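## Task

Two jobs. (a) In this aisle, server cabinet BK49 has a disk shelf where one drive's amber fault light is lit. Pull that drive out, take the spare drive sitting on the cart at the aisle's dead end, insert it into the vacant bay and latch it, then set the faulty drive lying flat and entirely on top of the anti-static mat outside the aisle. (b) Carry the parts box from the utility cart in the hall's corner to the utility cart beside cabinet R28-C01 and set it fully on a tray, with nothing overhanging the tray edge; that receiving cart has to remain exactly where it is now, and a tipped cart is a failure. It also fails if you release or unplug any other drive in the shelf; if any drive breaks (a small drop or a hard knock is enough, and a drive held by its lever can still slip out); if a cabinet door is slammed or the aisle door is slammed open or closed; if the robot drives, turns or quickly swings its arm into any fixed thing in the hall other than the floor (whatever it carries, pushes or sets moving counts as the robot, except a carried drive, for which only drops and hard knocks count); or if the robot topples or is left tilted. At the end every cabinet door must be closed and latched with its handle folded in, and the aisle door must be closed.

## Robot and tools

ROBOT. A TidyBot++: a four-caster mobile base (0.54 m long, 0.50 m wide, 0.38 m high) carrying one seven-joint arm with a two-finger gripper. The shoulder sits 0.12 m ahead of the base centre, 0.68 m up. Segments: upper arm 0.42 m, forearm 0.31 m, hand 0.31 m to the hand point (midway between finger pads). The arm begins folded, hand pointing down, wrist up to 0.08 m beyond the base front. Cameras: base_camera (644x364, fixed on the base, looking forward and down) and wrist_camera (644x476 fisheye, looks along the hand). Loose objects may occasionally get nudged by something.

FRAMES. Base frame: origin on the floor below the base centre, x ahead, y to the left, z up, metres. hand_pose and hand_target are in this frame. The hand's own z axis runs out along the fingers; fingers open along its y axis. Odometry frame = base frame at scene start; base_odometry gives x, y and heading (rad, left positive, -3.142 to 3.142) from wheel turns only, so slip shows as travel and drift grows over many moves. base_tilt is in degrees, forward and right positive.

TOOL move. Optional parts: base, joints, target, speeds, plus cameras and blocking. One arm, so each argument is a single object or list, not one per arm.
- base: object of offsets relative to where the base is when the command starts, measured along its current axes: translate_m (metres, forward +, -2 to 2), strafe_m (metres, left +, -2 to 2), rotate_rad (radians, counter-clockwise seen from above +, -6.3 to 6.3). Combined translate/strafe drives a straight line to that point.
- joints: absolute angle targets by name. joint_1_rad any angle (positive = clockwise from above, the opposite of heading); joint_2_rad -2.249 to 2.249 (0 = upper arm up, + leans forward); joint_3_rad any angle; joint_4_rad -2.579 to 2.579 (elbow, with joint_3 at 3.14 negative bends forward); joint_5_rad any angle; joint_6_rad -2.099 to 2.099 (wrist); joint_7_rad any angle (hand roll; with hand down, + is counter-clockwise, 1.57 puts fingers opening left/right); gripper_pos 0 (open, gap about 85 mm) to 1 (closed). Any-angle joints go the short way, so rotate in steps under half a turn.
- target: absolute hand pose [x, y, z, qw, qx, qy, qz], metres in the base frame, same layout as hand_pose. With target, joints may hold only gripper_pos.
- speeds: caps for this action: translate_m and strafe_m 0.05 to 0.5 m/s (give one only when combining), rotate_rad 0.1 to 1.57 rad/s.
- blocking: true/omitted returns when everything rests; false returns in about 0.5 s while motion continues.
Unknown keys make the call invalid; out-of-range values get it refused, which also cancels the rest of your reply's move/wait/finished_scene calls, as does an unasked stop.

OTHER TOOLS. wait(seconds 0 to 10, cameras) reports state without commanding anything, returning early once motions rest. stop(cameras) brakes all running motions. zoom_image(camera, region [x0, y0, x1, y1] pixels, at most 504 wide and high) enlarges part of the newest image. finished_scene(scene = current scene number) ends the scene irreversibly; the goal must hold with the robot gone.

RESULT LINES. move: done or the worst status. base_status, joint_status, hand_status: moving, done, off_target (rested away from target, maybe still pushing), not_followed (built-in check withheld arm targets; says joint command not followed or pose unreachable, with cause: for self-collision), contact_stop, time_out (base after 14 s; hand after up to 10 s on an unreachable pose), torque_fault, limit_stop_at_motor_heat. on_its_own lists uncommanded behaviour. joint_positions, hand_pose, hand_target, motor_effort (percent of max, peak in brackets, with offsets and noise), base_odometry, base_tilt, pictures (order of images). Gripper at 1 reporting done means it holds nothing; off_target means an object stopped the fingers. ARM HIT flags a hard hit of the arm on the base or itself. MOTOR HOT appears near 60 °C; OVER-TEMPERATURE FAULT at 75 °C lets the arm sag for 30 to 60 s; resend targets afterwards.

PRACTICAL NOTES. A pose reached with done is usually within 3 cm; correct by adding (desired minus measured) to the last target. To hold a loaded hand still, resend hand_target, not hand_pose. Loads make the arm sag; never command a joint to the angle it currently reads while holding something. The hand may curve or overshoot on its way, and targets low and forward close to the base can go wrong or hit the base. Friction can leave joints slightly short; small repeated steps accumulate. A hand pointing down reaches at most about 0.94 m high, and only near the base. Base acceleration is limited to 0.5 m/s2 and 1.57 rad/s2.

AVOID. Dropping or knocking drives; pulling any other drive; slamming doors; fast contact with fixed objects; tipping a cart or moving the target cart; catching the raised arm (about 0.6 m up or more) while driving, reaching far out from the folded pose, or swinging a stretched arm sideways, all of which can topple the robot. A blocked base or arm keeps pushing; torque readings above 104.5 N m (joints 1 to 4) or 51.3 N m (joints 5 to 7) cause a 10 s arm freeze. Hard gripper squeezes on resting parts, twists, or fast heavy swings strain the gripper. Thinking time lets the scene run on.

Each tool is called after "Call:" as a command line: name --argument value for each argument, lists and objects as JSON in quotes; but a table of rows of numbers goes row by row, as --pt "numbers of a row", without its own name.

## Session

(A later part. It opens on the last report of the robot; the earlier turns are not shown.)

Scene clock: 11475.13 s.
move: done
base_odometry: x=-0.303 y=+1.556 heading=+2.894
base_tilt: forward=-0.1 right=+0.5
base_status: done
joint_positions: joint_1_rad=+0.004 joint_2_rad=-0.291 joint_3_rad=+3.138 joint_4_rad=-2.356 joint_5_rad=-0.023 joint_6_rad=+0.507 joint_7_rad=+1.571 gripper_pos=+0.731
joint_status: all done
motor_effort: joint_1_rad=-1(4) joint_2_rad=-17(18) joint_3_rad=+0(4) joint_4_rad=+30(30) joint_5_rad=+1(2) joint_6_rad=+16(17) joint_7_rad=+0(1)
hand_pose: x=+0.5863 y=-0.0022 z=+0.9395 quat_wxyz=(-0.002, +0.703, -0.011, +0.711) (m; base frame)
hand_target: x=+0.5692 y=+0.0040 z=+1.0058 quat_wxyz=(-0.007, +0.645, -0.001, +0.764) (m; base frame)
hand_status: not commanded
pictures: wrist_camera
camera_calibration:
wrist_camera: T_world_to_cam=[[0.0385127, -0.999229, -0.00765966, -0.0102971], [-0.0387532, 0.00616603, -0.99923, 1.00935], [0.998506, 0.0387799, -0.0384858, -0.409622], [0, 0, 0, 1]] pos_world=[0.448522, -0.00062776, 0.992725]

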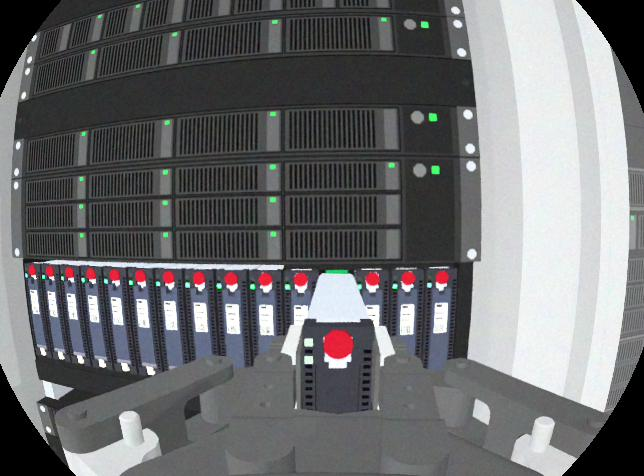

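Call:
move --joints '{"joint_4_rad": -2.347, "joint_6_rad": 0.66}' --cameras '["wrist_camera"]'

Call:
zoom_image --camera "wrist_camera" --region '[290, 240, 410, 340]'

Scene clock: 11501.77 s.
move: off_target
base_odometry: x=-0.303 y=+1.556 heading=+2.894
base_tilt: forward=+0.0 right=+0.5
base_status: not commanded
joint_positions: joint_1_rad=+0.004 joint_2_rad=-0.291 joint_3_rad=+3.138 joint_4_rad=-2.379 joint_5_rad=-0.023 joint_6_rad=+0.563 joint_7_rad=+1.571 gripper_pos=+0.731
joint_status: joint_6_rad off_target (ended at +0.563, target +0.660); the others done
motor_effort: joint_1_rad=+0(1) joint_2_rad=-17(18) joint_3_rad=+0(1) joint_4_rad=+30(31) joint_5_rad=+1(1) joint_6_rad=+16(17) joint_7_rad=+0(0)
hand_pose: x=+0.5823 y=-0.0025 z=+0.9437 quat_wxyz=(-0.002, +0.691, -0.011, +0.723) (m; base frame)
hand_target: x=+0.5621 y=+0.0043 z=+1.0214 quat_wxyz=(-0.007, +0.618, +0.000, +0.786) (m; base frame)
hand_status: not commanded
pictures: wrist_camera
camera_calibration:
wrist_camera: T_world_to_cam=[[0.0376485, -0.999275, -0.00566038, -0.0118829], [-0.00509643, 0.00547231, -0.999972, 0.994524], [0.999278, 0.0376763, -0.00488672, -0.43762], [0, 0, 0, 1]] pos_world=[0.44282, -0.000828715, 0.99229]

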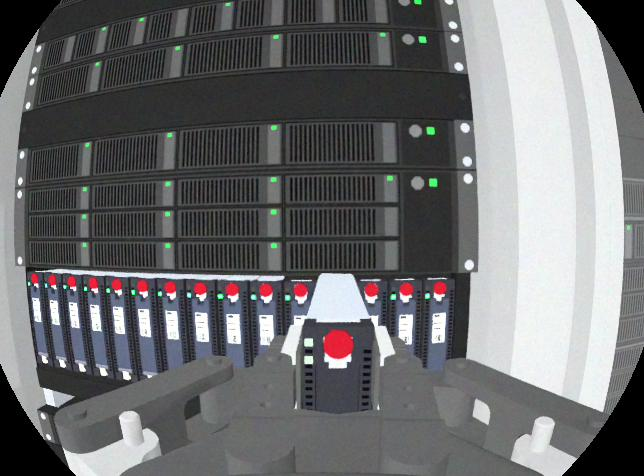

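Scaled by 4.200.

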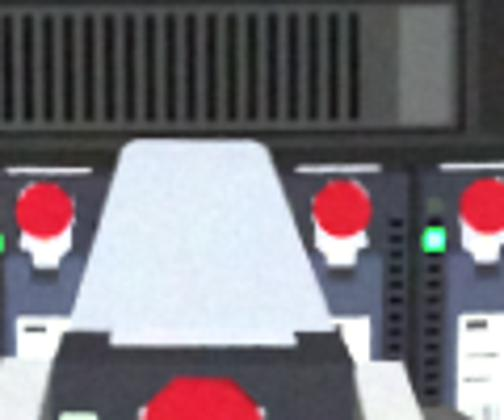

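Call:
move --joints '{"joint_4_rad": -2.359}' --cameras '["wrist_camera"]'

Call:
zoom_image --camera "wrist_camera" --region '[290, 240, 410, 340]'

Scene clock: 11514.33 s.
move: done
base_odometry: x=-0.303 y=+1.556 heading=+2.894
base_tilt: forward=-0.1 right=+0.5
base_status: not commanded
joint_positions: joint_1_rad=+0.004 joint_2_rad=-0.291 joint_3_rad=+3.138 joint_4_rad=-2.388 joint_5_rad=-0.023 joint_6_rad=+0.563 joint_7_rad=+1.571 gripper_pos=+0.731
joint_status: all done
motor_effort: joint_1_rad=+0(1) joint_2_rad=-17(18) joint_3_rad=+0(1) joint_4_rad=+30(30) joint_5_rad=+1(1) joint_6_rad=+16(16) joint_7_rad=+0(0)
hand_pose: x=+0.5810 y=-0.0025 z=+0.9383 quat_wxyz=(-0.002, +0.694, -0.011, +0.720) (m; base frame)
hand_target: x=+0.5614 y=+0.0043 z=+1.0143 quat_wxyz=(-0.007, +0.623, +0.000, +0.783) (m; base frame)
hand_status: not commanded
pictures: wrist_camera
camera_calibration:
wrist_camera: T_world_to_cam=[[0.0374934, -0.999279, -0.00600922, -0.0114578], [-0.0144026, 0.00547245, -0.999881, 0.994451], [0.999193, 0.0375755, -0.014187, -0.427485], [0, 0, 0, 1]] pos_world=[0.441893, -0.000828617, 0.988199]

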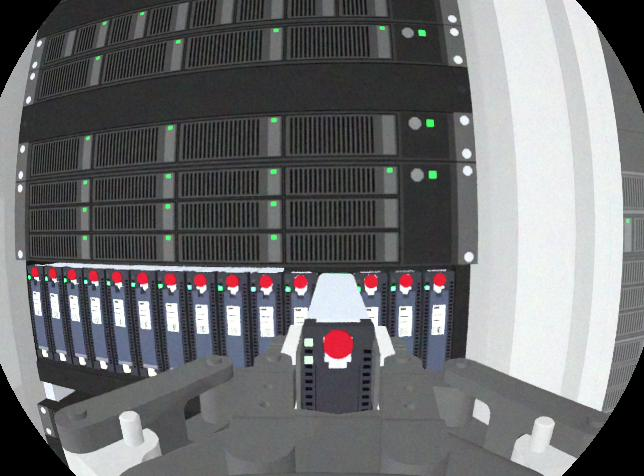

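Scaled by 4.200.

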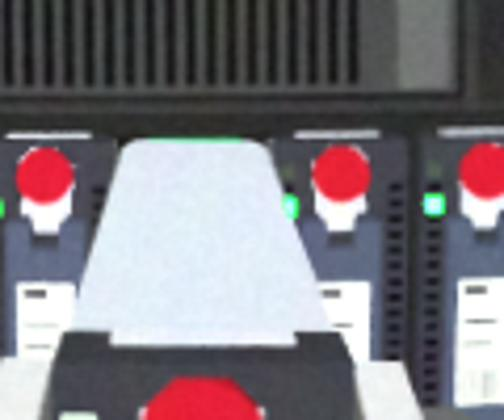

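Call:
move --base '{"translate_m": 0.025}' --speeds '{"translate_m": 0.05}' --joints '{"joint_4_rad": -2.362}' --cameras '["wrist_camera"]'

Call:
zoom_image --camera "wrist_camera" --region '[280, 240, 400, 340]'

Scene clock: 11527.33 s.
move: off_target
base_odometry: x=-0.328 y=+1.562 heading=+2.894
base_tilt: forward=+0.0 right=+0.5
base_status: done
joint_positions: joint_1_rad=+0.002 joint_2_rad=-0.308 joint_3_rad=+3.138 joint_4_rad=-2.404 joint_5_rad=-0.023 joint_6_rad=+0.563 joint_7_rad=+1.571 gripper_pos=+0.731
joint_status: joint_4_rad off_target (ended at -2.404, target -2.362)
motor_effort: joint_1_rad=+0(3) joint_2_rad=-16(18) joint_3_rad=+0(3) joint_4_rad=+29(35) joint_5_rad=+1(1) joint_6_rad=+16(17) joint_7_rad=+0(0)
hand_pose: x=+0.5744 y=-0.0016 z=+0.9371 quat_wxyz=(-0.003, +0.693, -0.010, +0.720) (m; base frame)
hand_target: x=+0.5612 y=+0.0043 z=+1.0126 quat_wxyz=(-0.007, +0.624, +0.000, +0.782) (m; base frame)
hand_status: not commanded
pictures: wrist_camera
camera_calibration:
wrist_camera: T_world_to_cam=[[0.0395042, -0.999202, -0.00586441, -0.0115365], [-0.0129089, 0.00535815, -0.999902, 0.99222], [0.999136, 0.0395761, -0.012687, -0.422297], [0, 0, 0, 1]] pos_world=[0.435196, -0.000130884, 0.986698]

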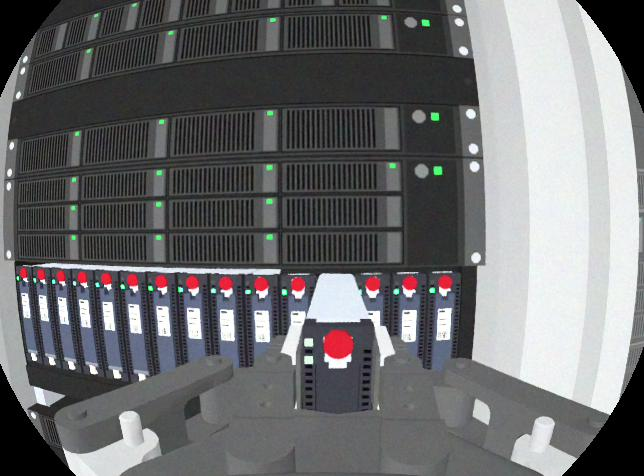

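Scaled by 4.200.

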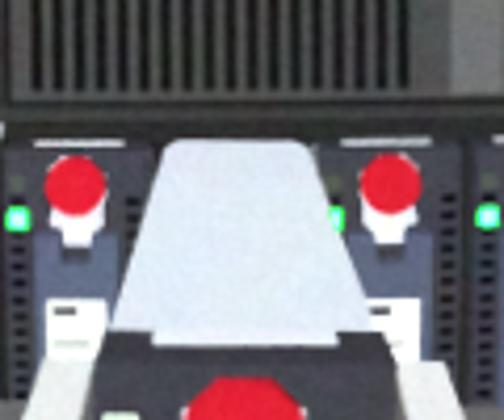

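Call:
move --base '{"translate_m": -0.012}' --speeds '{"translate_m": 0.05}' --joints '{"joint_4_rad": -2.366}' --cameras '["wrist_camera"]'

Call:
zoom_image --camera "wrist_camera" --region '[280, 240, 400, 340]'

Scene clock: 11540.23 s.
move: done
base_odometry: x=-0.316 y=+1.559 heading=+2.894
base_tilt: forward=+0.0 right=+0.5
base_status: done
joint_positions: joint_1_rad=+0.002 joint_2_rad=-0.310 joint_3_rad=+3.138 joint_4_rad=-2.404 joint_5_rad=-0.023 joint_6_rad=+0.563 joint_7_rad=+1.571 gripper_pos=+0.731
joint_status: all done
motor_effort: joint_1_rad=+0(1) joint_2_rad=-16(20) joint_3_rad=+1(2) joint_4_rad=+29(30) joint_5_rad=+1(1) joint_6_rad=+16(17) joint_7_rad=+0(0)
hand_pose: x=+0.5741 y=-0.0016 z=+0.9376 quat_wxyz=(-0.003, +0.693, -0.010, +0.721) (m; base frame)
hand_target: x=+0.5609 y=+0.0043 z=+1.0102 quat_wxyz=(-0.007, +0.625, +0.000, +0.780) (m; base frame)
hand_status: not commanded
pictures: wrist_camera
camera_calibration:
wrist_camera: T_world_to_cam=[[0.0395115, -0.999202, -0.00581708, -0.0115723], [-0.011708, 0.00535827, -0.999917, 0.992107], [0.999151, 0.0395763, -0.0114869, -0.423186], [0, 0, 0, 1]] pos_world=[0.434899, -0.000130884, 0.987096]

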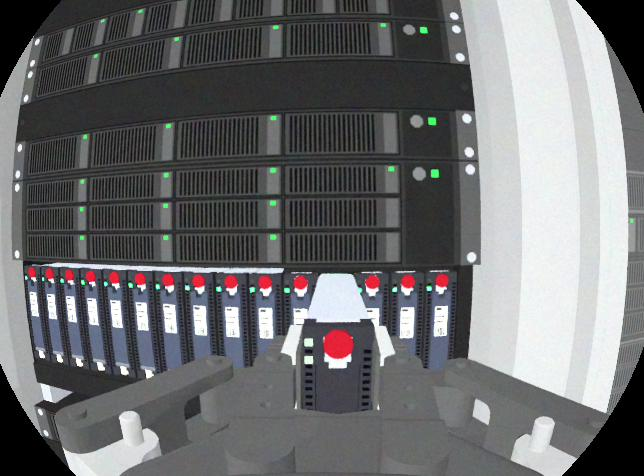

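Scaled by 4.200.

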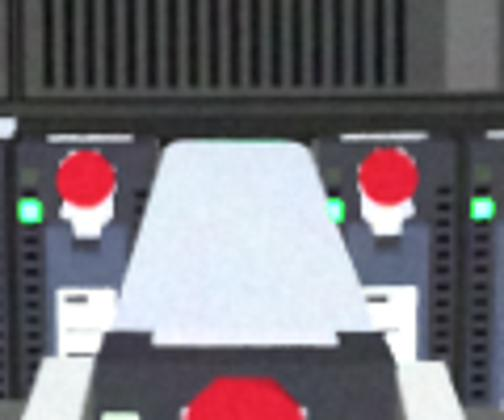

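Call:
move --joints '{"joint_4_rad": -2.375}' --cameras '["wrist_camera"]'

Call:
zoom_image --camera "wrist_camera" --region '[280, 240, 400, 340]'

Scene clock: 11550.60 s.
move: done
base_odometry: x=-0.316 y=+1.559 heading=+2.894
base_tilt: forward=-0.1 right=+0.5
base_status: not commanded
joint_positions: joint_1_rad=+0.002 joint_2_rad=-0.310 joint_3_rad=+3.138 joint_4_rad=-2.407 joint_5_rad=-0.023 joint_6_rad=+0.563 joint_7_rad=+1.571 gripper_pos=+0.731
joint_status: all done
motor_effort: joint_1_rad=+0(1) joint_2_rad=-16(17) joint_3_rad=+0(1) joint_4_rad=+29(30) joint_5_rad=+1(1) joint_6_rad=+15(16) joint_7_rad=+0(1)
hand_pose: x=+0.5736 y=-0.0016 z=+0.9358 quat_wxyz=(-0.003, +0.694, -0.010, +0.720) (m; base frame)
hand_target: x=+0.5603 y=+0.0043 z=+1.0049 quat_wxyz=(-0.007, +0.629, -0.001, +0.778) (m; base frame)
hand_status: not commanded
pictures: wrist_camera
camera_calibration:
wrist_camera: T_world_to_cam=[[0.0394925, -0.999202, -0.00593929, -0.0114395], [-0.0148103, 0.00535793, -0.999876, 0.992014], [0.99911, 0.0395755, -0.0145869, -0.41982], [0, 0, 0, 1]] pos_world=[0.43459, -0.000130885, 0.9857]

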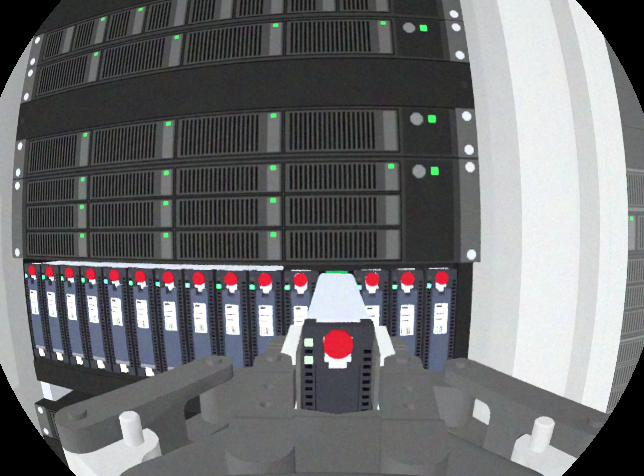

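Scaled by 4.200.

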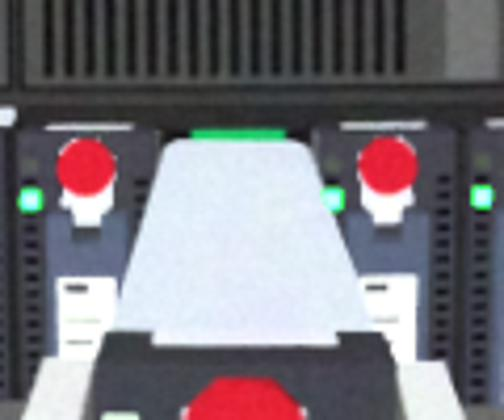

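Call:
move --base '{"translate_m": 0.024}' --speeds '{"translate_m": 0.05}' --cameras '["wrist_camera"]'

Call:
zoom_image --camera "wrist_camera" --region '[280, 240, 400, 340]'

Scene clock: 11561.23 s.
move: done
base_odometry: x=-0.339 y=+1.565 heading=+2.894
base_tilt: forward=-0.1 right=+0.5
base_status: done
joint_positions: joint_1_rad=+0.002 joint_2_rad=-0.310 joint_3_rad=+3.138 joint_4_rad=-2.407 joint_5_rad=-0.023 joint_6_rad=+0.563 joint_7_rad=+1.571 gripper_pos=+0.731
joint_status: not commanded
motor_effort: joint_1_rad=+1(2) joint_2_rad=-16(18) joint_3_rad=+1(2) joint_4_rad=+29(30) joint_5_rad=+0(2) joint_6_rad=+16(16) joint_7_rad=+0(0)
hand_pose: x=+0.5736 y=-0.0016 z=+0.9357 quat_wxyz=(-0.003, +0.694, -0.010, +0.720) (m; base frame)
hand_target: x=+0.5603 y=+0.0043 z=+1.0049 quat_wxyz=(-0.007, +0.629, -0.001, +0.778) (m; base frame)
hand_status: not commanded
pictures: wrist_camera
camera_calibration:
wrist_camera: T_world_to_cam=[[0.0395923, -0.999198, -0.00594422, -0.0114781], [-0.014811, 0.00536138, -0.999876, 0.992015], [0.999106, 0.0396754, -0.0145869, -0.419818], [0, 0, 0, 1]] pos_world=[0.43459, -0.000130971, 0.9857]

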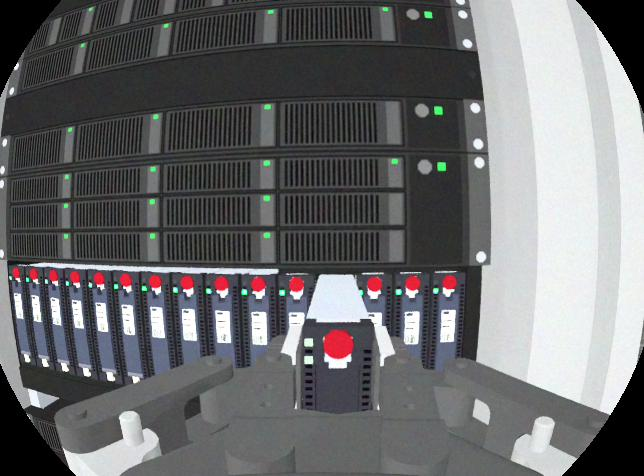

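Scaled by 4.200.

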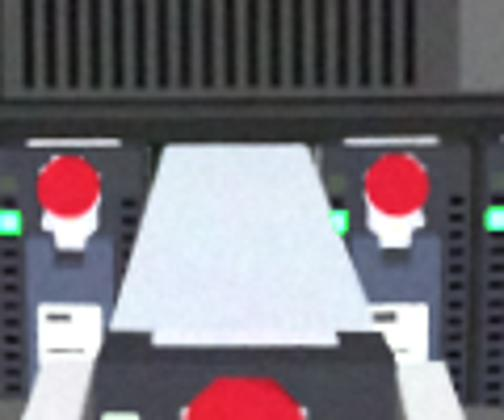

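Call:
move --base '{"translate_m": 0.02}' --speeds '{"translate_m": 0.05}' --cameras '["wrist_camera"]'

Call:
zoom_image --camera "wrist_camera" --region '[280, 240, 400, 340]'

Scene clock: 11566.90 s.
move: done
base_odometry: x=-0.359 y=+1.570 heading=+2.894
base_tilt: forward=-0.1 right=+0.6
base_status: done
joint_positions: joint_1_rad=+0.001 joint_2_rad=-0.310 joint_3_rad=+3.138 joint_4_rad=-2.408 joint_5_rad=-0.023 joint_6_rad=+0.563 joint_7_rad=+1.571 gripper_pos=+0.731
joint_status: not commanded
motor_effort: joint_1_rad=+1(2) joint_2_rad=-16(17) joint_3_rad=+2(3) joint_4_rad=+29(31) joint_5_rad=+0(1) joint_6_rad=+15(16) joint_7_rad=+0(0)
hand_pose: x=+0.5735 y=-0.0013 z=+0.9357 quat_wxyz=(-0.003, +0.694, -0.010, +0.720) (m; base frame)
hand_target: x=+0.5603 y=+0.0043 z=+1.0049 quat_wxyz=(-0.007, +0.629, -0.001, +0.778) (m; base frame)
hand_status: not commanded
pictures: wrist_camera
camera_calibration:
wrist_camera: T_world_to_cam=[[0.0400908, -0.999178, -0.00594778, -0.0114844], [-0.0149136, 0.00535353, -0.999874, 0.991954], [0.999085, 0.0401745, -0.0146867, -0.41952], [0, 0, 0, 1]] pos_world=[0.43439, 0.0000685232, 0.9856]

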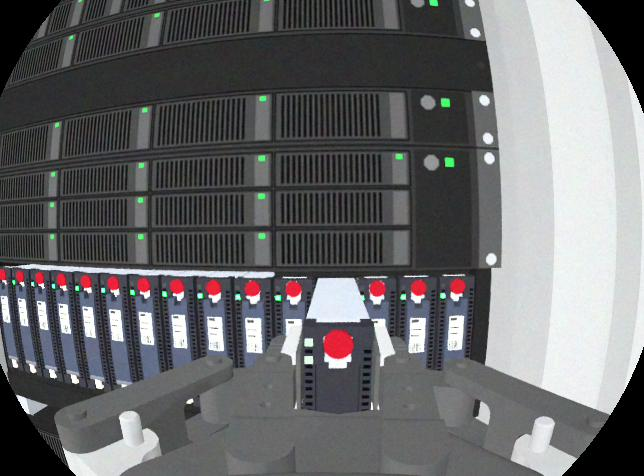

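Scaled by 4.200.

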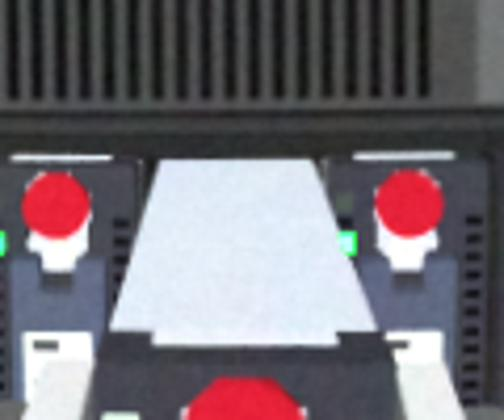

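Call:
move --base '{"translate_m": 0.015, "strafe_m": 0.0012}' --speeds '{"translate_m": 0.05}' --cameras '["wrist_camera"]'

Call:
zoom_image --camera "wrist_camera" --region '[280, 240, 400, 340]'

Scene clock: 11575.53 s.
move: done
base_odometry: x=-0.374 y=+1.573 heading=+2.894
base_tilt: forward=-0.1 right=+0.5
base_status: done
joint_positions: joint_1_rad=+0.002 joint_2_rad=-0.310 joint_3_rad=+3.138 joint_4_rad=-2.408 joint_5_rad=-0.023 joint_6_rad=+0.563 joint_7_rad=+1.571 gripper_pos=+0.731
joint_status: not commanded
motor_effort: joint_1_rad=-1(2) joint_2_rad=-15(17) joint_3_rad=-1(3) joint_4_rad=+29(31) joint_5_rad=+2(2) joint_6_rad=+15(16) joint_7_rad=+0(0)
hand_pose: x=+0.5734 y=-0.0014 z=+0.9356 quat_wxyz=(-0.003, +0.694, -0.010, +0.720) (m; base frame)
hand_target: x=+0.5603 y=+0.0043 z=+1.0049 quat_wxyz=(-0.007, +0.629, -0.001, +0.778) (m; base frame)
hand_status: not commanded
pictures: wrist_camera
camera_calibration:
wrist_camera: T_world_to_cam=[[0.0399909, -0.999182, -0.00595124, -0.0115335], [-0.0149133, 0.00535848, -0.999874, 0.991953], [0.999089, 0.0400747, -0.0146868, -0.419418], [0, 0, 0, 1]] pos_world=[0.43429, -0.0000313658, 0.9856]

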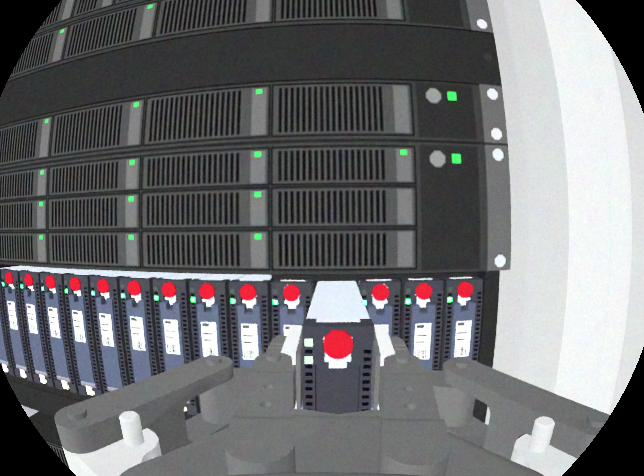

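Scaled by 4.200.

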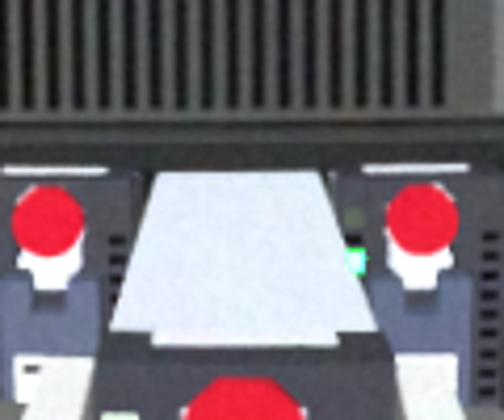

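Call:
move --base '{"translate_m": 0.015, "strafe_m": 0.0}' --speeds '{"translate_m": 0.05}' --cameras '["wrist_camera"]'

Call:
zoom_image --camera "wrist_camera" --region '[280, 240, 400, 340]'

Scene clock: 11582.40 s.
move: done
base_odometry: x=-0.389 y=+1.577 heading=+2.894
base_tilt: forward=-0.1 right=+0.6
base_status: done
joint_positions: joint_1_rad=+0.002 joint_2_rad=-0.310 joint_3_rad=+3.138 joint_4_rad=-2.408 joint_5_rad=-0.023 joint_6_rad=+0.563 joint_7_rad=+1.571 gripper_pos=+0.731
joint_status: not commanded
motor_effort: joint_1_rad=-2(2) joint_2_rad=-15(17) joint_3_rad=-1(1) joint_4_rad=+28(30) joint_5_rad=+2(2) joint_6_rad=+15(16) joint_7_rad=+0(1)
hand_pose: x=+0.5733 y=-0.0014 z=+0.9356 quat_wxyz=(-0.003, +0.694, -0.010, +0.720) (m; base frame)
hand_target: x=+0.5603 y=+0.0043 z=+1.0049 quat_wxyz=(-0.007, +0.629, -0.001, +0.778) (m; base frame)
hand_status: not commanded
pictures: wrist_camera
camera_calibration:
wrist_camera: T_world_to_cam=[[0.0399904, -0.999182, -0.00595101, -0.0115334], [-0.0150132, 0.00535425, -0.999873, 0.991995], [0.999087, 0.0400746, -0.0147868, -0.419318], [0, 0, 0, 1]] pos_world=[0.43429, -0.0000313781, 0.9856]

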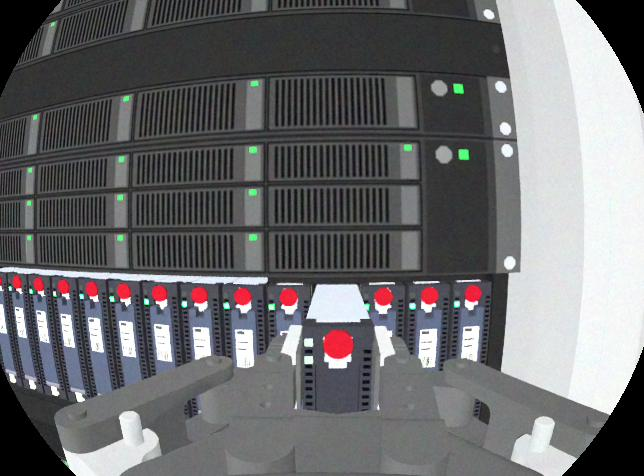

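Scaled by 4.200.

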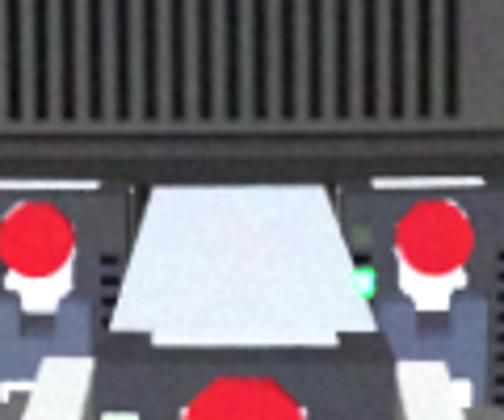

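Call:
move --base '{"translate_m": 0.025}' --speeds '{"translate_m": 0.05}' --cameras '["wrist_camera"]'

Call:
zoom_image --camera "wrist_camera" --region '[270, 250, 410, 350]'

Scene clock: 11589.50 s.
move: done
base_odometry: x=-0.413 y=+1.583 heading=+2.894
base_tilt: forward=+0.0 right=+0.5
base_status: done
joint_positions: joint_1_rad=+0.002 joint_2_rad=-0.310 joint_3_rad=+3.138 joint_4_rad=-2.408 joint_5_rad=-0.023 joint_6_rad=+0.563 joint_7_rad=+1.571 gripper_pos=+0.731
joint_status: not commanded
motor_effort: joint_1_rad=-1(3) joint_2_rad=-15(17) joint_3_rad=-1(2) joint_4_rad=+29(30) joint_5_rad=+2(2) joint_6_rad=+15(16) joint_7_rad=+0(1)
hand_pose: x=+0.5733 y=-0.0014 z=+0.9356 quat_wxyz=(-0.003, +0.694, -0.010, +0.720) (m; base frame)
hand_target: x=+0.5603 y=+0.0043 z=+1.0049 quat_wxyz=(-0.007, +0.629, -0.001, +0.778) (m; base frame)
hand_status: not commanded
pictures: wrist_camera
camera_calibration:
wrist_camera: T_world_to_cam=[[0.0399904, -0.999182, -0.00595101, -0.0115334], [-0.0150132, 0.00535425, -0.999873, 0.991995], [0.999087, 0.0400746, -0.0147868, -0.419318], [0, 0, 0, 1]] pos_world=[0.43429, -0.0000313781, 0.9856]

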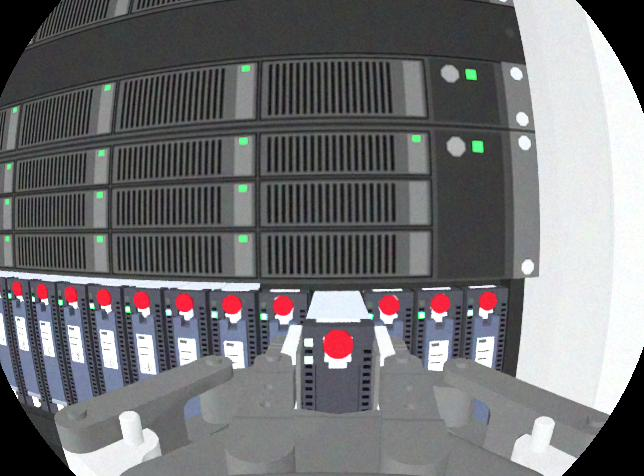

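Scaled by 3.600.

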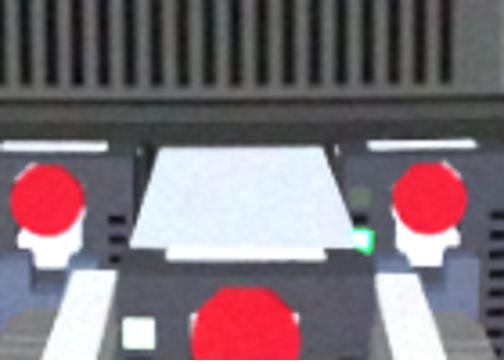

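Call:
move --base '{"translate_m": 0.03}' --speeds '{"translate_m": 0.05}' --cameras '["wrist_camera"]'

Call:
zoom_image --camera "wrist_camera" --region '[250, 250, 430, 420]'

Scene clock: 11606.87 s.
move: done
base_odometry: x=-0.443 y=+1.590 heading=+2.894
base_tilt: forward=-0.1 right=+0.5
base_status: done
joint_positions: joint_1_rad=+0.002 joint_2_rad=-0.311 joint_3_rad=+3.138 joint_4_rad=-2.408 joint_5_rad=-0.023 joint_6_rad=+0.563 joint_7_rad=+1.571 gripper_pos=+0.731
joint_status: not commanded
motor_effort: joint_1_rad=-3(4) joint_2_rad=-15(18) joint_3_rad=-2(2) joint_4_rad=+29(30) joint_5_rad=+2(2) joint_6_rad=+15(16) joint_7_rad=+0(1)
hand_pose: x=+0.5732 y=-0.0014 z=+0.9356 quat_wxyz=(-0.003, +0.694, -0.010, +0.720) (m; base frame)
hand_target: x=+0.5603 y=+0.0043 z=+1.0049 quat_wxyz=(-0.007, +0.629, -0.001, +0.778) (m; base frame)
hand_status: not commanded
pictures: wrist_camera
camera_calibration:
wrist_camera: T_world_to_cam=[[0.039991, -0.999182, -0.00594702, -0.0115337], [-0.0149131, 0.00535426, -0.999874, 0.991951], [0.999089, 0.0400746, -0.0146868, -0.419318], [0, 0, 0, 1]] pos_world=[0.43419, -0.0000313781, 0.9856]

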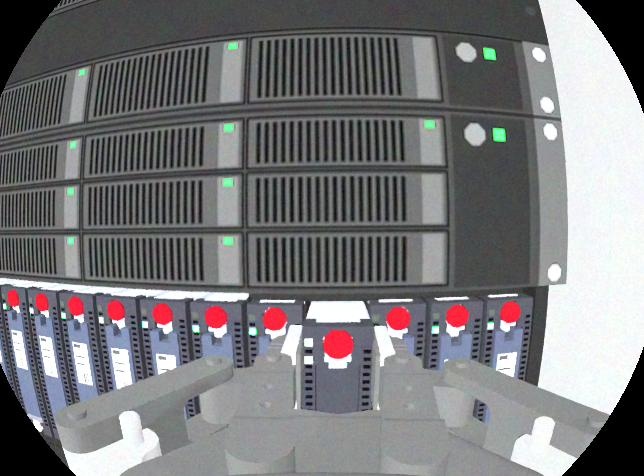

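Scaled by 2.800.

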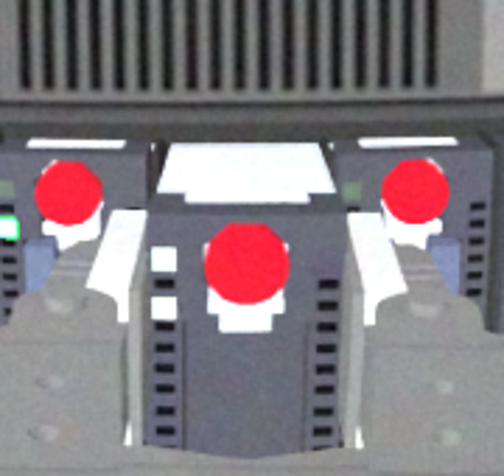

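Call:
move --base '{"translate_m": 0.012}' --speeds '{"translate_m": 0.05}' --cameras '["wrist_camera"]'

Call:
zoom_image --camera "wrist_camera" --region '[250, 250, 430, 420]'

Scene clock: 11620.80 s.
move: done
base_odometry: x=-0.455 y=+1.593 heading=+2.894
base_tilt: forward=-0.1 right=+0.5
base_status: done
joint_positions: joint_1_rad=+0.002 joint_2_rad=-0.311 joint_3_rad=+3.138 joint_4_rad=-2.408 joint_5_rad=-0.023 joint_6_rad=+0.563 joint_7_rad=+1.571 gripper_pos=+0.731
joint_status: not commanded
motor_effort: joint_1_rad=-3(4) joint_2_rad=-15(18) joint_3_rad=-2(3) joint_4_rad=+29(30) joint_5_rad=+2(2) joint_6_rad=+15(16) joint_7_rad=-1(1)
hand_pose: x=+0.5731 y=-0.0014 z=+0.9356 quat_wxyz=(-0.003, +0.694, -0.010, +0.720) (m; base frame)
hand_target: x=+0.5603 y=+0.0043 z=+1.0049 quat_wxyz=(-0.007, +0.629, -0.001, +0.778) (m; base frame)
hand_status: not commanded
pictures: wrist_camera
camera_calibration:
wrist_camera: T_world_to_cam=[[0.0398918, -0.999186, -0.00594228, -0.0114872], [-0.0148125, 0.00535501, -0.999876, 0.991906], [0.999094, 0.0399749, -0.0145868, -0.419219], [0, 0, 0, 1]] pos_world=[0.43399, -0.0000312794, 0.9856]

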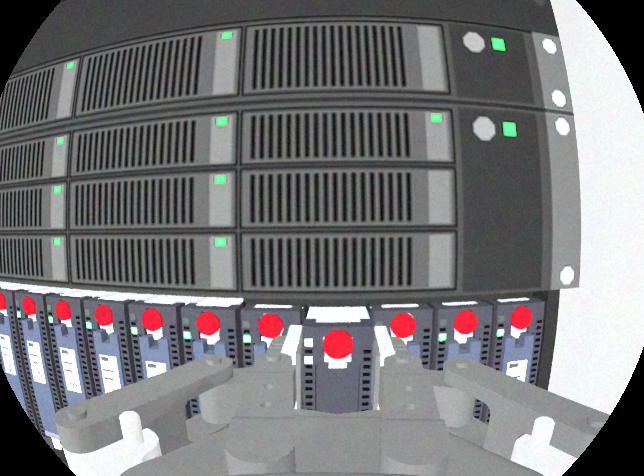

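Scaled by 2.800.

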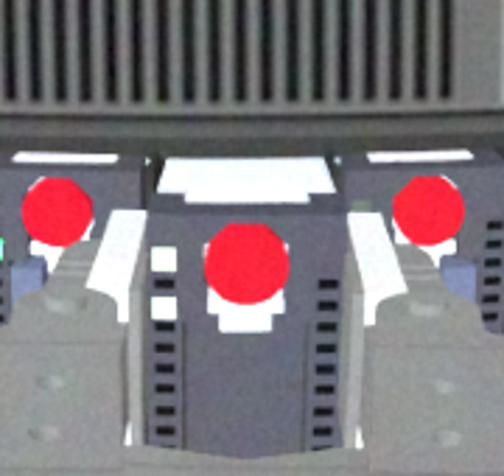

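Call:
move --joints '{"joint_2_rad": -0.32, "joint_4_rad": -2.41, "joint_6_rad": 0.62}' --cameras '["wrist_camera"]'

Scene clock: 11638.40 s.
move: done
base_odometry: x=-0.455 y=+1.593 heading=+2.894
base_tilt: forward=-0.1 right=+0.6
base_status: not commanded
joint_positions: joint_1_rad=+0.002 joint_2_rad=-0.310 joint_3_rad=+3.138 joint_4_rad=-2.410 joint_5_rad=-0.023 joint_6_rad=+0.563 joint_7_rad=+1.571 gripper_pos=+0.731
joint_status: all done
motor_effort: joint_1_rad=-2(4) joint_2_rad=-11(16) joint_3_rad=-2(2) joint_4_rad=+23(29) joint_5_rad=+2(2) joint_6_rad=+10(15) joint_7_rad=-1(1)
hand_pose: x=+0.5731 y=-0.0014 z=+0.9347 quat_wxyz=(-0.003, +0.695, -0.010, +0.719) (m; base frame)
hand_target: x=+0.5693 y=+0.0041 z=+0.9565 quat_wxyz=(-0.007, +0.671, -0.001, +0.742) (m; base frame)
hand_status: not commanded
pictures: wrist_camera
camera_calibration:
wrist_camera: T_world_to_cam=[[0.0398817, -0.999186, -0.00600592, -0.0114281], [-0.0164136, 0.00535479, -0.999851, 0.991879], [0.99907, 0.0399743, -0.0161867, -0.417738], [0, 0, 0, 1]] pos_world=[0.434086, -0.0000312795, 0.984901]

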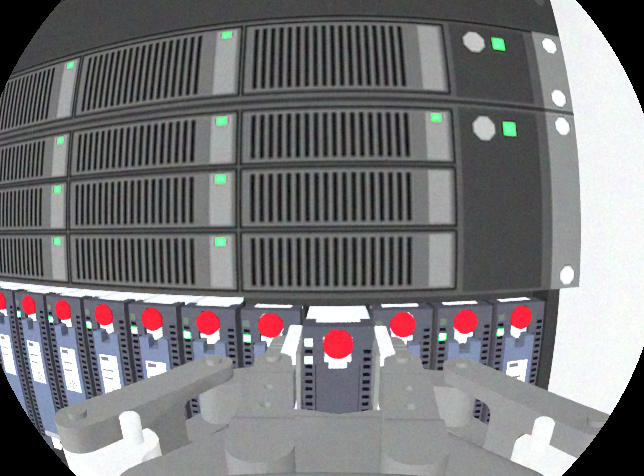

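Call:
move --joints '{"gripper_pos": 0.62}' --cameras '["wrist_camera"]'

Call:
move --base '{"translate_m": -0.06}' --speeds '{"translate_m": 0.05}' --cameras '["wrist_camera"]'

Call:
zoom_image --camera "wrist_camera" --region '[250, 250, 430, 420]'

Scene clock: 11655.73 s.
move: done
base_odometry: x=-0.454 y=+1.593 heading=+2.894
base_tilt: forward=-0.1 right=+0.5
base_status: not commanded
joint_positions: joint_1_rad=+0.001 joint_2_rad=-0.311 joint_3_rad=+3.138 joint_4_rad=-2.410 joint_5_rad=-0.023 joint_6_rad=+0.569 joint_7_rad=+1.571 gripper_pos=+0.620
joint_status: all done
motor_effort: joint_1_rad=+0(3) joint_2_rad=-9(12) joint_3_rad=+1(3) joint_4_rad=+20(23) joint_5_rad=+1(2) joint_6_rad=+7(10) joint_7_rad=+0(1)
hand_pose: x=+0.5729 y=-0.0012 z=+0.9368 quat_wxyz=(-0.003, +0.692, -0.010, +0.722) (m; base frame)
hand_target: x=+0.5693 y=+0.0041 z=+0.9565 quat_wxyz=(-0.007, +0.671, -0.001, +0.742) (m; base frame)
hand_status: not commanded
pictures: wrist_camera
camera_calibration:
wrist_camera: T_world_to_cam=[[0.0403214, -0.99917, -0.00574407, -0.0117511], [-0.00981073, 0.00535257, -0.999938, 0.990287], [0.999139, 0.0403752, -0.00958677, -0.42378], [0, 0, 0, 1]] pos_world=[0.433605, 0.0000683262, 0.986095]

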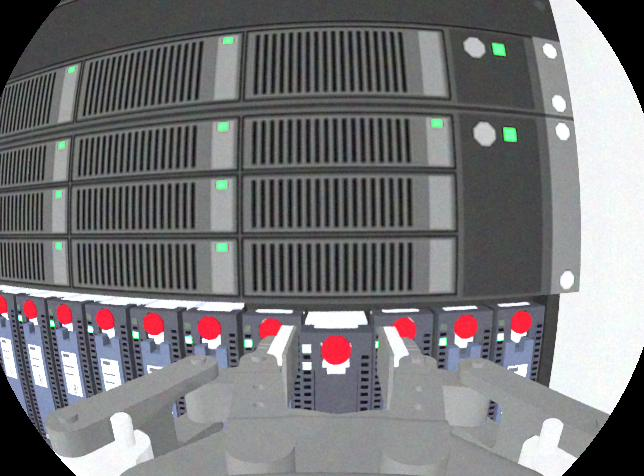

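Scene clock: 11657.40 s.
move: done
base_odometry: x=-0.396 y=+1.578 heading=+2.894
base_tilt: forward=-0.1 right=+0.6
base_status: done
joint_positions: joint_1_rad=+0.001 joint_2_rad=-0.311 joint_3_rad=+3.138 joint_4_rad=-2.410 joint_5_rad=-0.023 joint_6_rad=+0.569 joint_7_rad=+1.571 gripper_pos=+0.620
joint_status: not commanded
motor_effort: joint_1_rad=+0(1) joint_2_rad=-9(12) joint_3_rad=+0(1) joint_4_rad=+20(21) joint_5_rad=+1(1) joint_6_rad=+7(8) joint_7_rad=+0(0)
hand_pose: x=+0.5728 y=-0.0012 z=+0.9371 quat_wxyz=(-0.003, +0.692, -0.010, +0.722) (m; base frame)
hand_target: x=+0.5693 y=+0.0041 z=+0.9565 quat_wxyz=(-0.007, +0.671, -0.001, +0.742) (m; base frame)
hand_status: not commanded
pictures: wrist_camera
camera_calibration:
wrist_camera: T_world_to_cam=[[0.0403243, -0.99917, -0.00572393, -0.0117677], [-0.00931031, 0.00535261, -0.999942, 0.990173], [0.999143, 0.0403753, -0.00908675, -0.424176], [0, 0, 0, 1]] pos_world=[0.433506, 0.0000683262, 0.986194]

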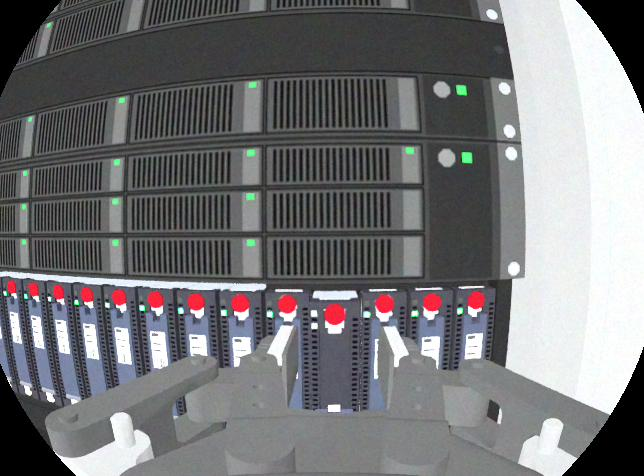

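Scaled by 2.800.

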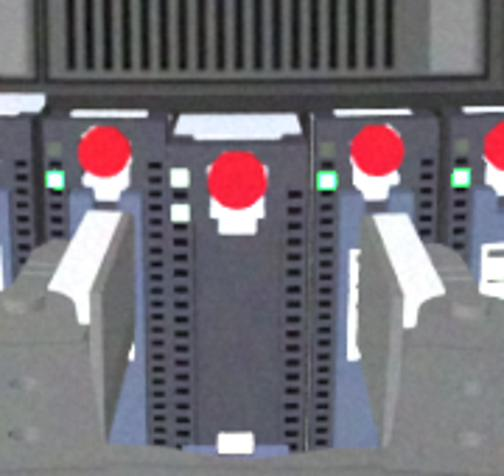

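Call:
move --base '{"translate_m": -0.07}' --speeds '{"translate_m": 0.08}' --cameras '[]'

Call:
move --joints '{"joint_2_rad": -0.235, "joint_4_rad": -2.44, "joint_6_rad": 0.665, "gripper_pos": 1.0}' --cameras '["wrist_camera"]'

Call:
zoom_image --camera "wrist_camera" --region '[250, 220, 430, 400]'

Scene clock: 11676.37 s.
move: done
base_odometry: x=-0.328 y=+1.561 heading=+2.894
base_tilt: forward=-0.1 right=+0.5
base_status: done
joint_positions: joint_1_rad=+0.001 joint_2_rad=-0.312 joint_3_rad=+3.138 joint_4_rad=-2.410 joint_5_rad=-0.023 joint_6_rad=+0.569 joint_7_rad=+1.571 gripper_pos=+0.620
joint_status: not commanded
motor_effort: joint_1_rad=-1(1) joint_2_rad=-9(12) joint_3_rad=+1(1) joint_4_rad=+20(21) joint_5_rad=+1(1) joint_6_rad=+8(8) joint_7_rad=+0(0)
hand_pose: x=+0.5726 y=-0.0012 z=+0.9375 quat_wxyz=(-0.003, +0.692, -0.010, +0.722) (m; base frame)
hand_target: x=+0.5693 y=+0.0041 z=+0.9565 quat_wxyz=(-0.007, +0.671, -0.001, +0.742) (m; base frame)
hand_status: not commanded
pictures: none
No camera images: "cameras" was empty.

Scene clock: 11677.27 s.
move: done
base_odometry: x=-0.328 y=+1.561 heading=+2.894
base_tilt: forward=-0.1 right=+0.5
base_status: not commanded
joint_positions: joint_1_rad=+0.001 joint_2_rad=-0.248 joint_3_rad=+3.138 joint_4_rad=-2.421 joint_5_rad=-0.023 joint_6_rad=+0.599 joint_7_rad=+1.571 gripper_pos=+0.999
joint_status: all done
motor_effort: joint_1_rad=+0(1) joint_2_rad=-11(13) joint_3_rad=+0(1) joint_4_rad=+19(21) joint_5_rad=+1(1) joint_6_rad=+8(9) joint_7_rad=+0(1)
hand_pose: x=+0.5860 y=-0.0014 z=+0.9108 quat_wxyz=(-0.002, +0.708, -0.010, +0.706) (m; base frame)
hand_target: x=+0.5854 y=+0.0043 z=+0.9143 quat_wxyz=(-0.007, +0.696, -0.001, +0.718) (m; base frame)
hand_status: not commanded
pictures: wrist_camera
camera_calibration:
wrist_camera: T_world_to_cam=[[0.0394475, -0.999196, -0.00718203, -0.0108081], [-0.0536262, 0.00506025, -0.998548, 0.988821], [0.997782, 0.0397754, -0.0533835, -0.396505], [0, 0, 0, 1]] pos_world=[0.449078, -0.0000319456, 0.966141]

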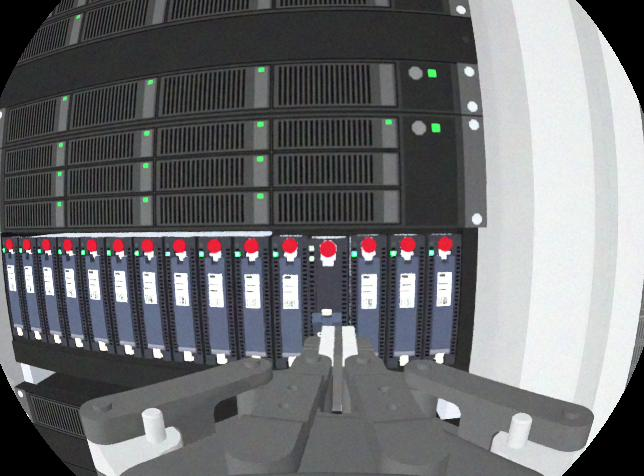

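Scaled by 2.800.

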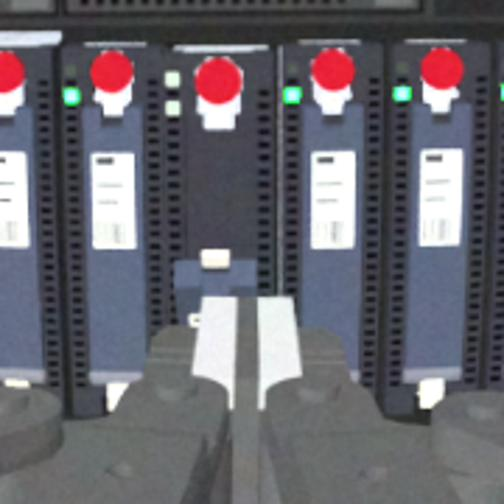

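Call:
move --base '{"translate_m": 0.05, "strafe_m": 0.002}' --speeds '{"translate_m": 0.05}' --joints '{"joint_4_rad": -2.455, "joint_6_rad": 0.66}' --cameras '["wrist_camera"]'

Call:
zoom_image --camera "wrist_camera" --region '[250, 220, 430, 400]'

Scene clock: 11704.70 s.
move: done
base_odometry: x=-0.377 y=+1.571 heading=+2.894
base_tilt: forward=+0.0 right=+0.5
base_status: done
joint_positions: joint_1_rad=+0.001 joint_2_rad=-0.245 joint_3_rad=+3.138 joint_4_rad=-2.437 joint_5_rad=-0.023 joint_6_rad=+0.600 joint_7_rad=+1.571 gripper_pos=+0.999
joint_status: all done
motor_effort: joint_1_rad=-1(1) joint_2_rad=-10(13) joint_3_rad=+0(1) joint_4_rad=+20(21) joint_5_rad=+1(1) joint_6_rad=+8(9) joint_7_rad=+0(1)
hand_pose: x=+0.5837 y=-0.0015 z=+0.9006 quat_wxyz=(-0.002, +0.714, -0.010, +0.700) (m; base frame)
hand_target: x=+0.5827 y=+0.0042 z=+0.9043 quat_wxyz=(-0.007, +0.703, -0.001, +0.711) (m; base frame)
hand_status: not commanded
pictures: wrist_camera
camera_calibration:
wrist_camera: T_world_to_cam=[[0.0393074, -0.999196, -0.00790724, -0.0100529], [-0.0720335, 0.00505922, -0.997389, 0.988111], [0.996627, 0.0397744, -0.0717767, -0.377427], [0, 0, 0, 1]] pos_world=[0.447726, -0.0000319477, 0.958362]

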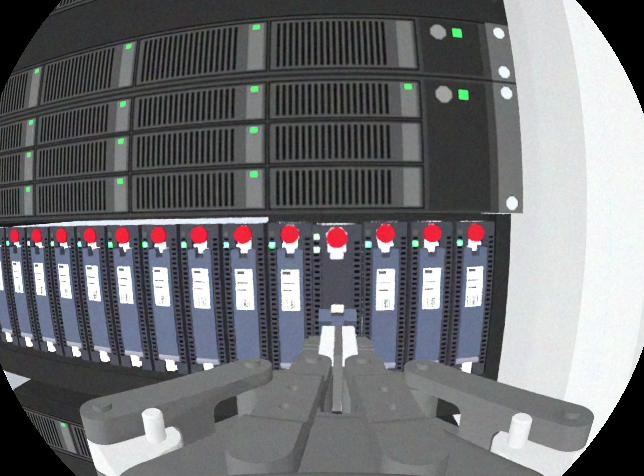

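Scaled by 2.800.

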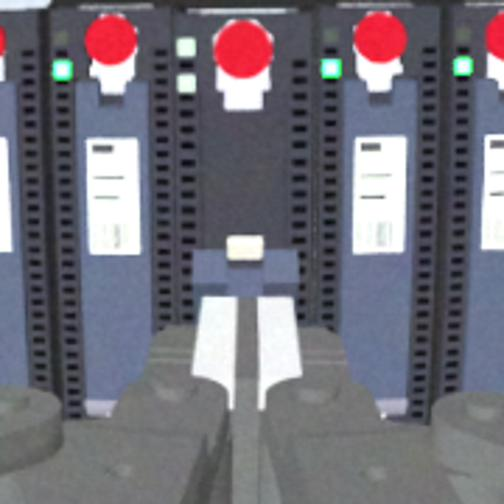

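Call:
move --base '{"translate_m": 0.02, "strafe_m": -0.001}' --speeds '{"translate_m": 0.05}' --cameras '["wrist_camera"]'

Call:
zoom_image --camera "wrist_camera" --region '[250, 220, 430, 400]'

Scene clock: 11717.30 s.
move: done
base_odometry: x=-0.396 y=+1.577 heading=+2.894
base_tilt: forward=-0.1 right=+0.6
base_status: done
joint_positions: joint_1_rad=+0.001 joint_2_rad=-0.245 joint_3_rad=+3.138 joint_4_rad=-2.438 joint_5_rad=-0.023 joint_6_rad=+0.600 joint_7_rad=+1.571 gripper_pos=+0.999
joint_status: not commanded
motor_effort: joint_1_rad=+0(1) joint_2_rad=-10(12) joint_3_rad=+0(1) joint_4_rad=+20(21) joint_5_rad=+1(1) joint_6_rad=+7(8) joint_7_rad=+0(1)
hand_pose: x=+0.5836 y=-0.0015 z=+0.8998 quat_wxyz=(-0.002, +0.715, -0.010, +0.699) (m; base frame)
hand_target: x=+0.5827 y=+0.0042 z=+0.9043 quat_wxyz=(-0.007, +0.703, -0.001, +0.711) (m; base frame)
hand_status: not commanded
pictures: wrist_camera
camera_calibration:
wrist_camera: T_world_to_cam=[[0.0392969, -0.999196, -0.00795841, -0.0100029], [-0.0734344, 0.00505514, -0.997287, 0.988144], [0.996526, 0.0397747, -0.0731767, -0.376072], [0, 0, 0, 1]] pos_world=[0.447722, -0.0000319598, 0.957864]

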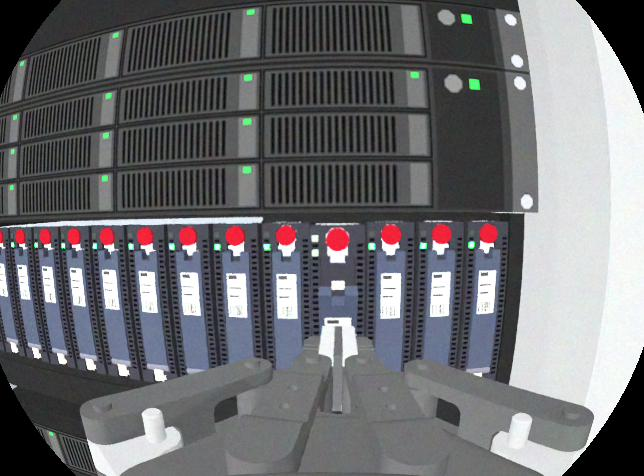

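Scaled by 2.800.

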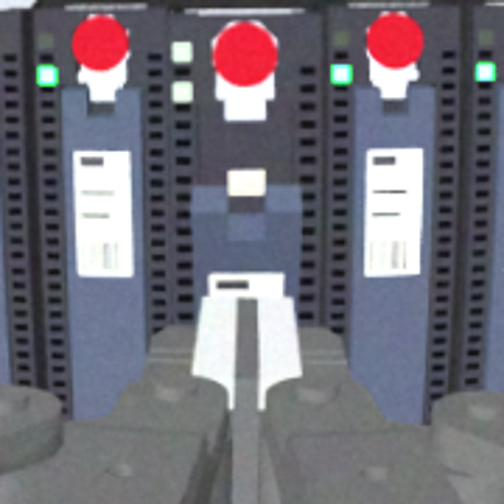

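Call:
move --base '{"translate_m": 0.02, "strafe_m": -0.001}' --speeds '{"translate_m": 0.05}' --cameras '["wrist_camera"]'

Call:
zoom_image --camera "wrist_camera" --region '[250, 220, 430, 400]'

Scene clock: 11722.13 s.
move: done
base_odometry: x=-0.416 y=+1.583 heading=+2.894
base_tilt: forward=+0.0 right=+0.5
base_status: done
joint_positions: joint_1_rad=+0.001 joint_2_rad=-0.245 joint_3_rad=+3.138 joint_4_rad=-2.439 joint_5_rad=-0.023 joint_6_rad=+0.600 joint_7_rad=+1.571 gripper_pos=+0.999
joint_status: not commanded
motor_effort: joint_1_rad=+0(1) joint_2_rad=-9(11) joint_3_rad=+1(1) joint_4_rad=+20(21) joint_5_rad=+1(1) joint_6_rad=+7(8) joint_7_rad=+0(1)
hand_pose: x=+0.5835 y=-0.0015 z=+0.8995 quat_wxyz=(-0.002, +0.715, -0.010, +0.699) (m; base frame)
hand_target: x=+0.5827 y=+0.0042 z=+0.9043 quat_wxyz=(-0.007, +0.703, -0.001, +0.711) (m; base frame)
hand_status: not commanded
pictures: wrist_camera
camera_calibration:
wrist_camera: T_world_to_cam=[[0.0392923, -0.999196, -0.00797781, -0.00998073], [-0.0738329, 0.00505893, -0.997258, 0.987988], [0.996496, 0.0397736, -0.0735748, -0.375599], [0, 0, 0, 1]] pos_world=[0.447621, -0.0000319477, 0.957564]

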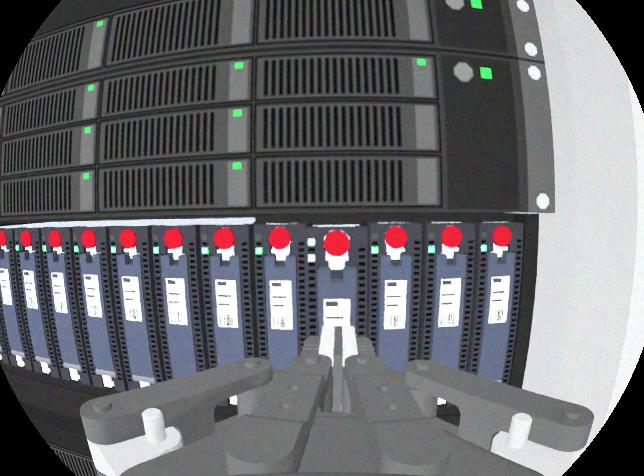

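Scaled by 2.800.

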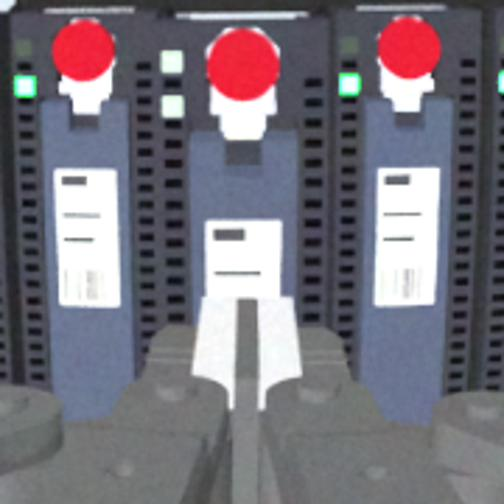

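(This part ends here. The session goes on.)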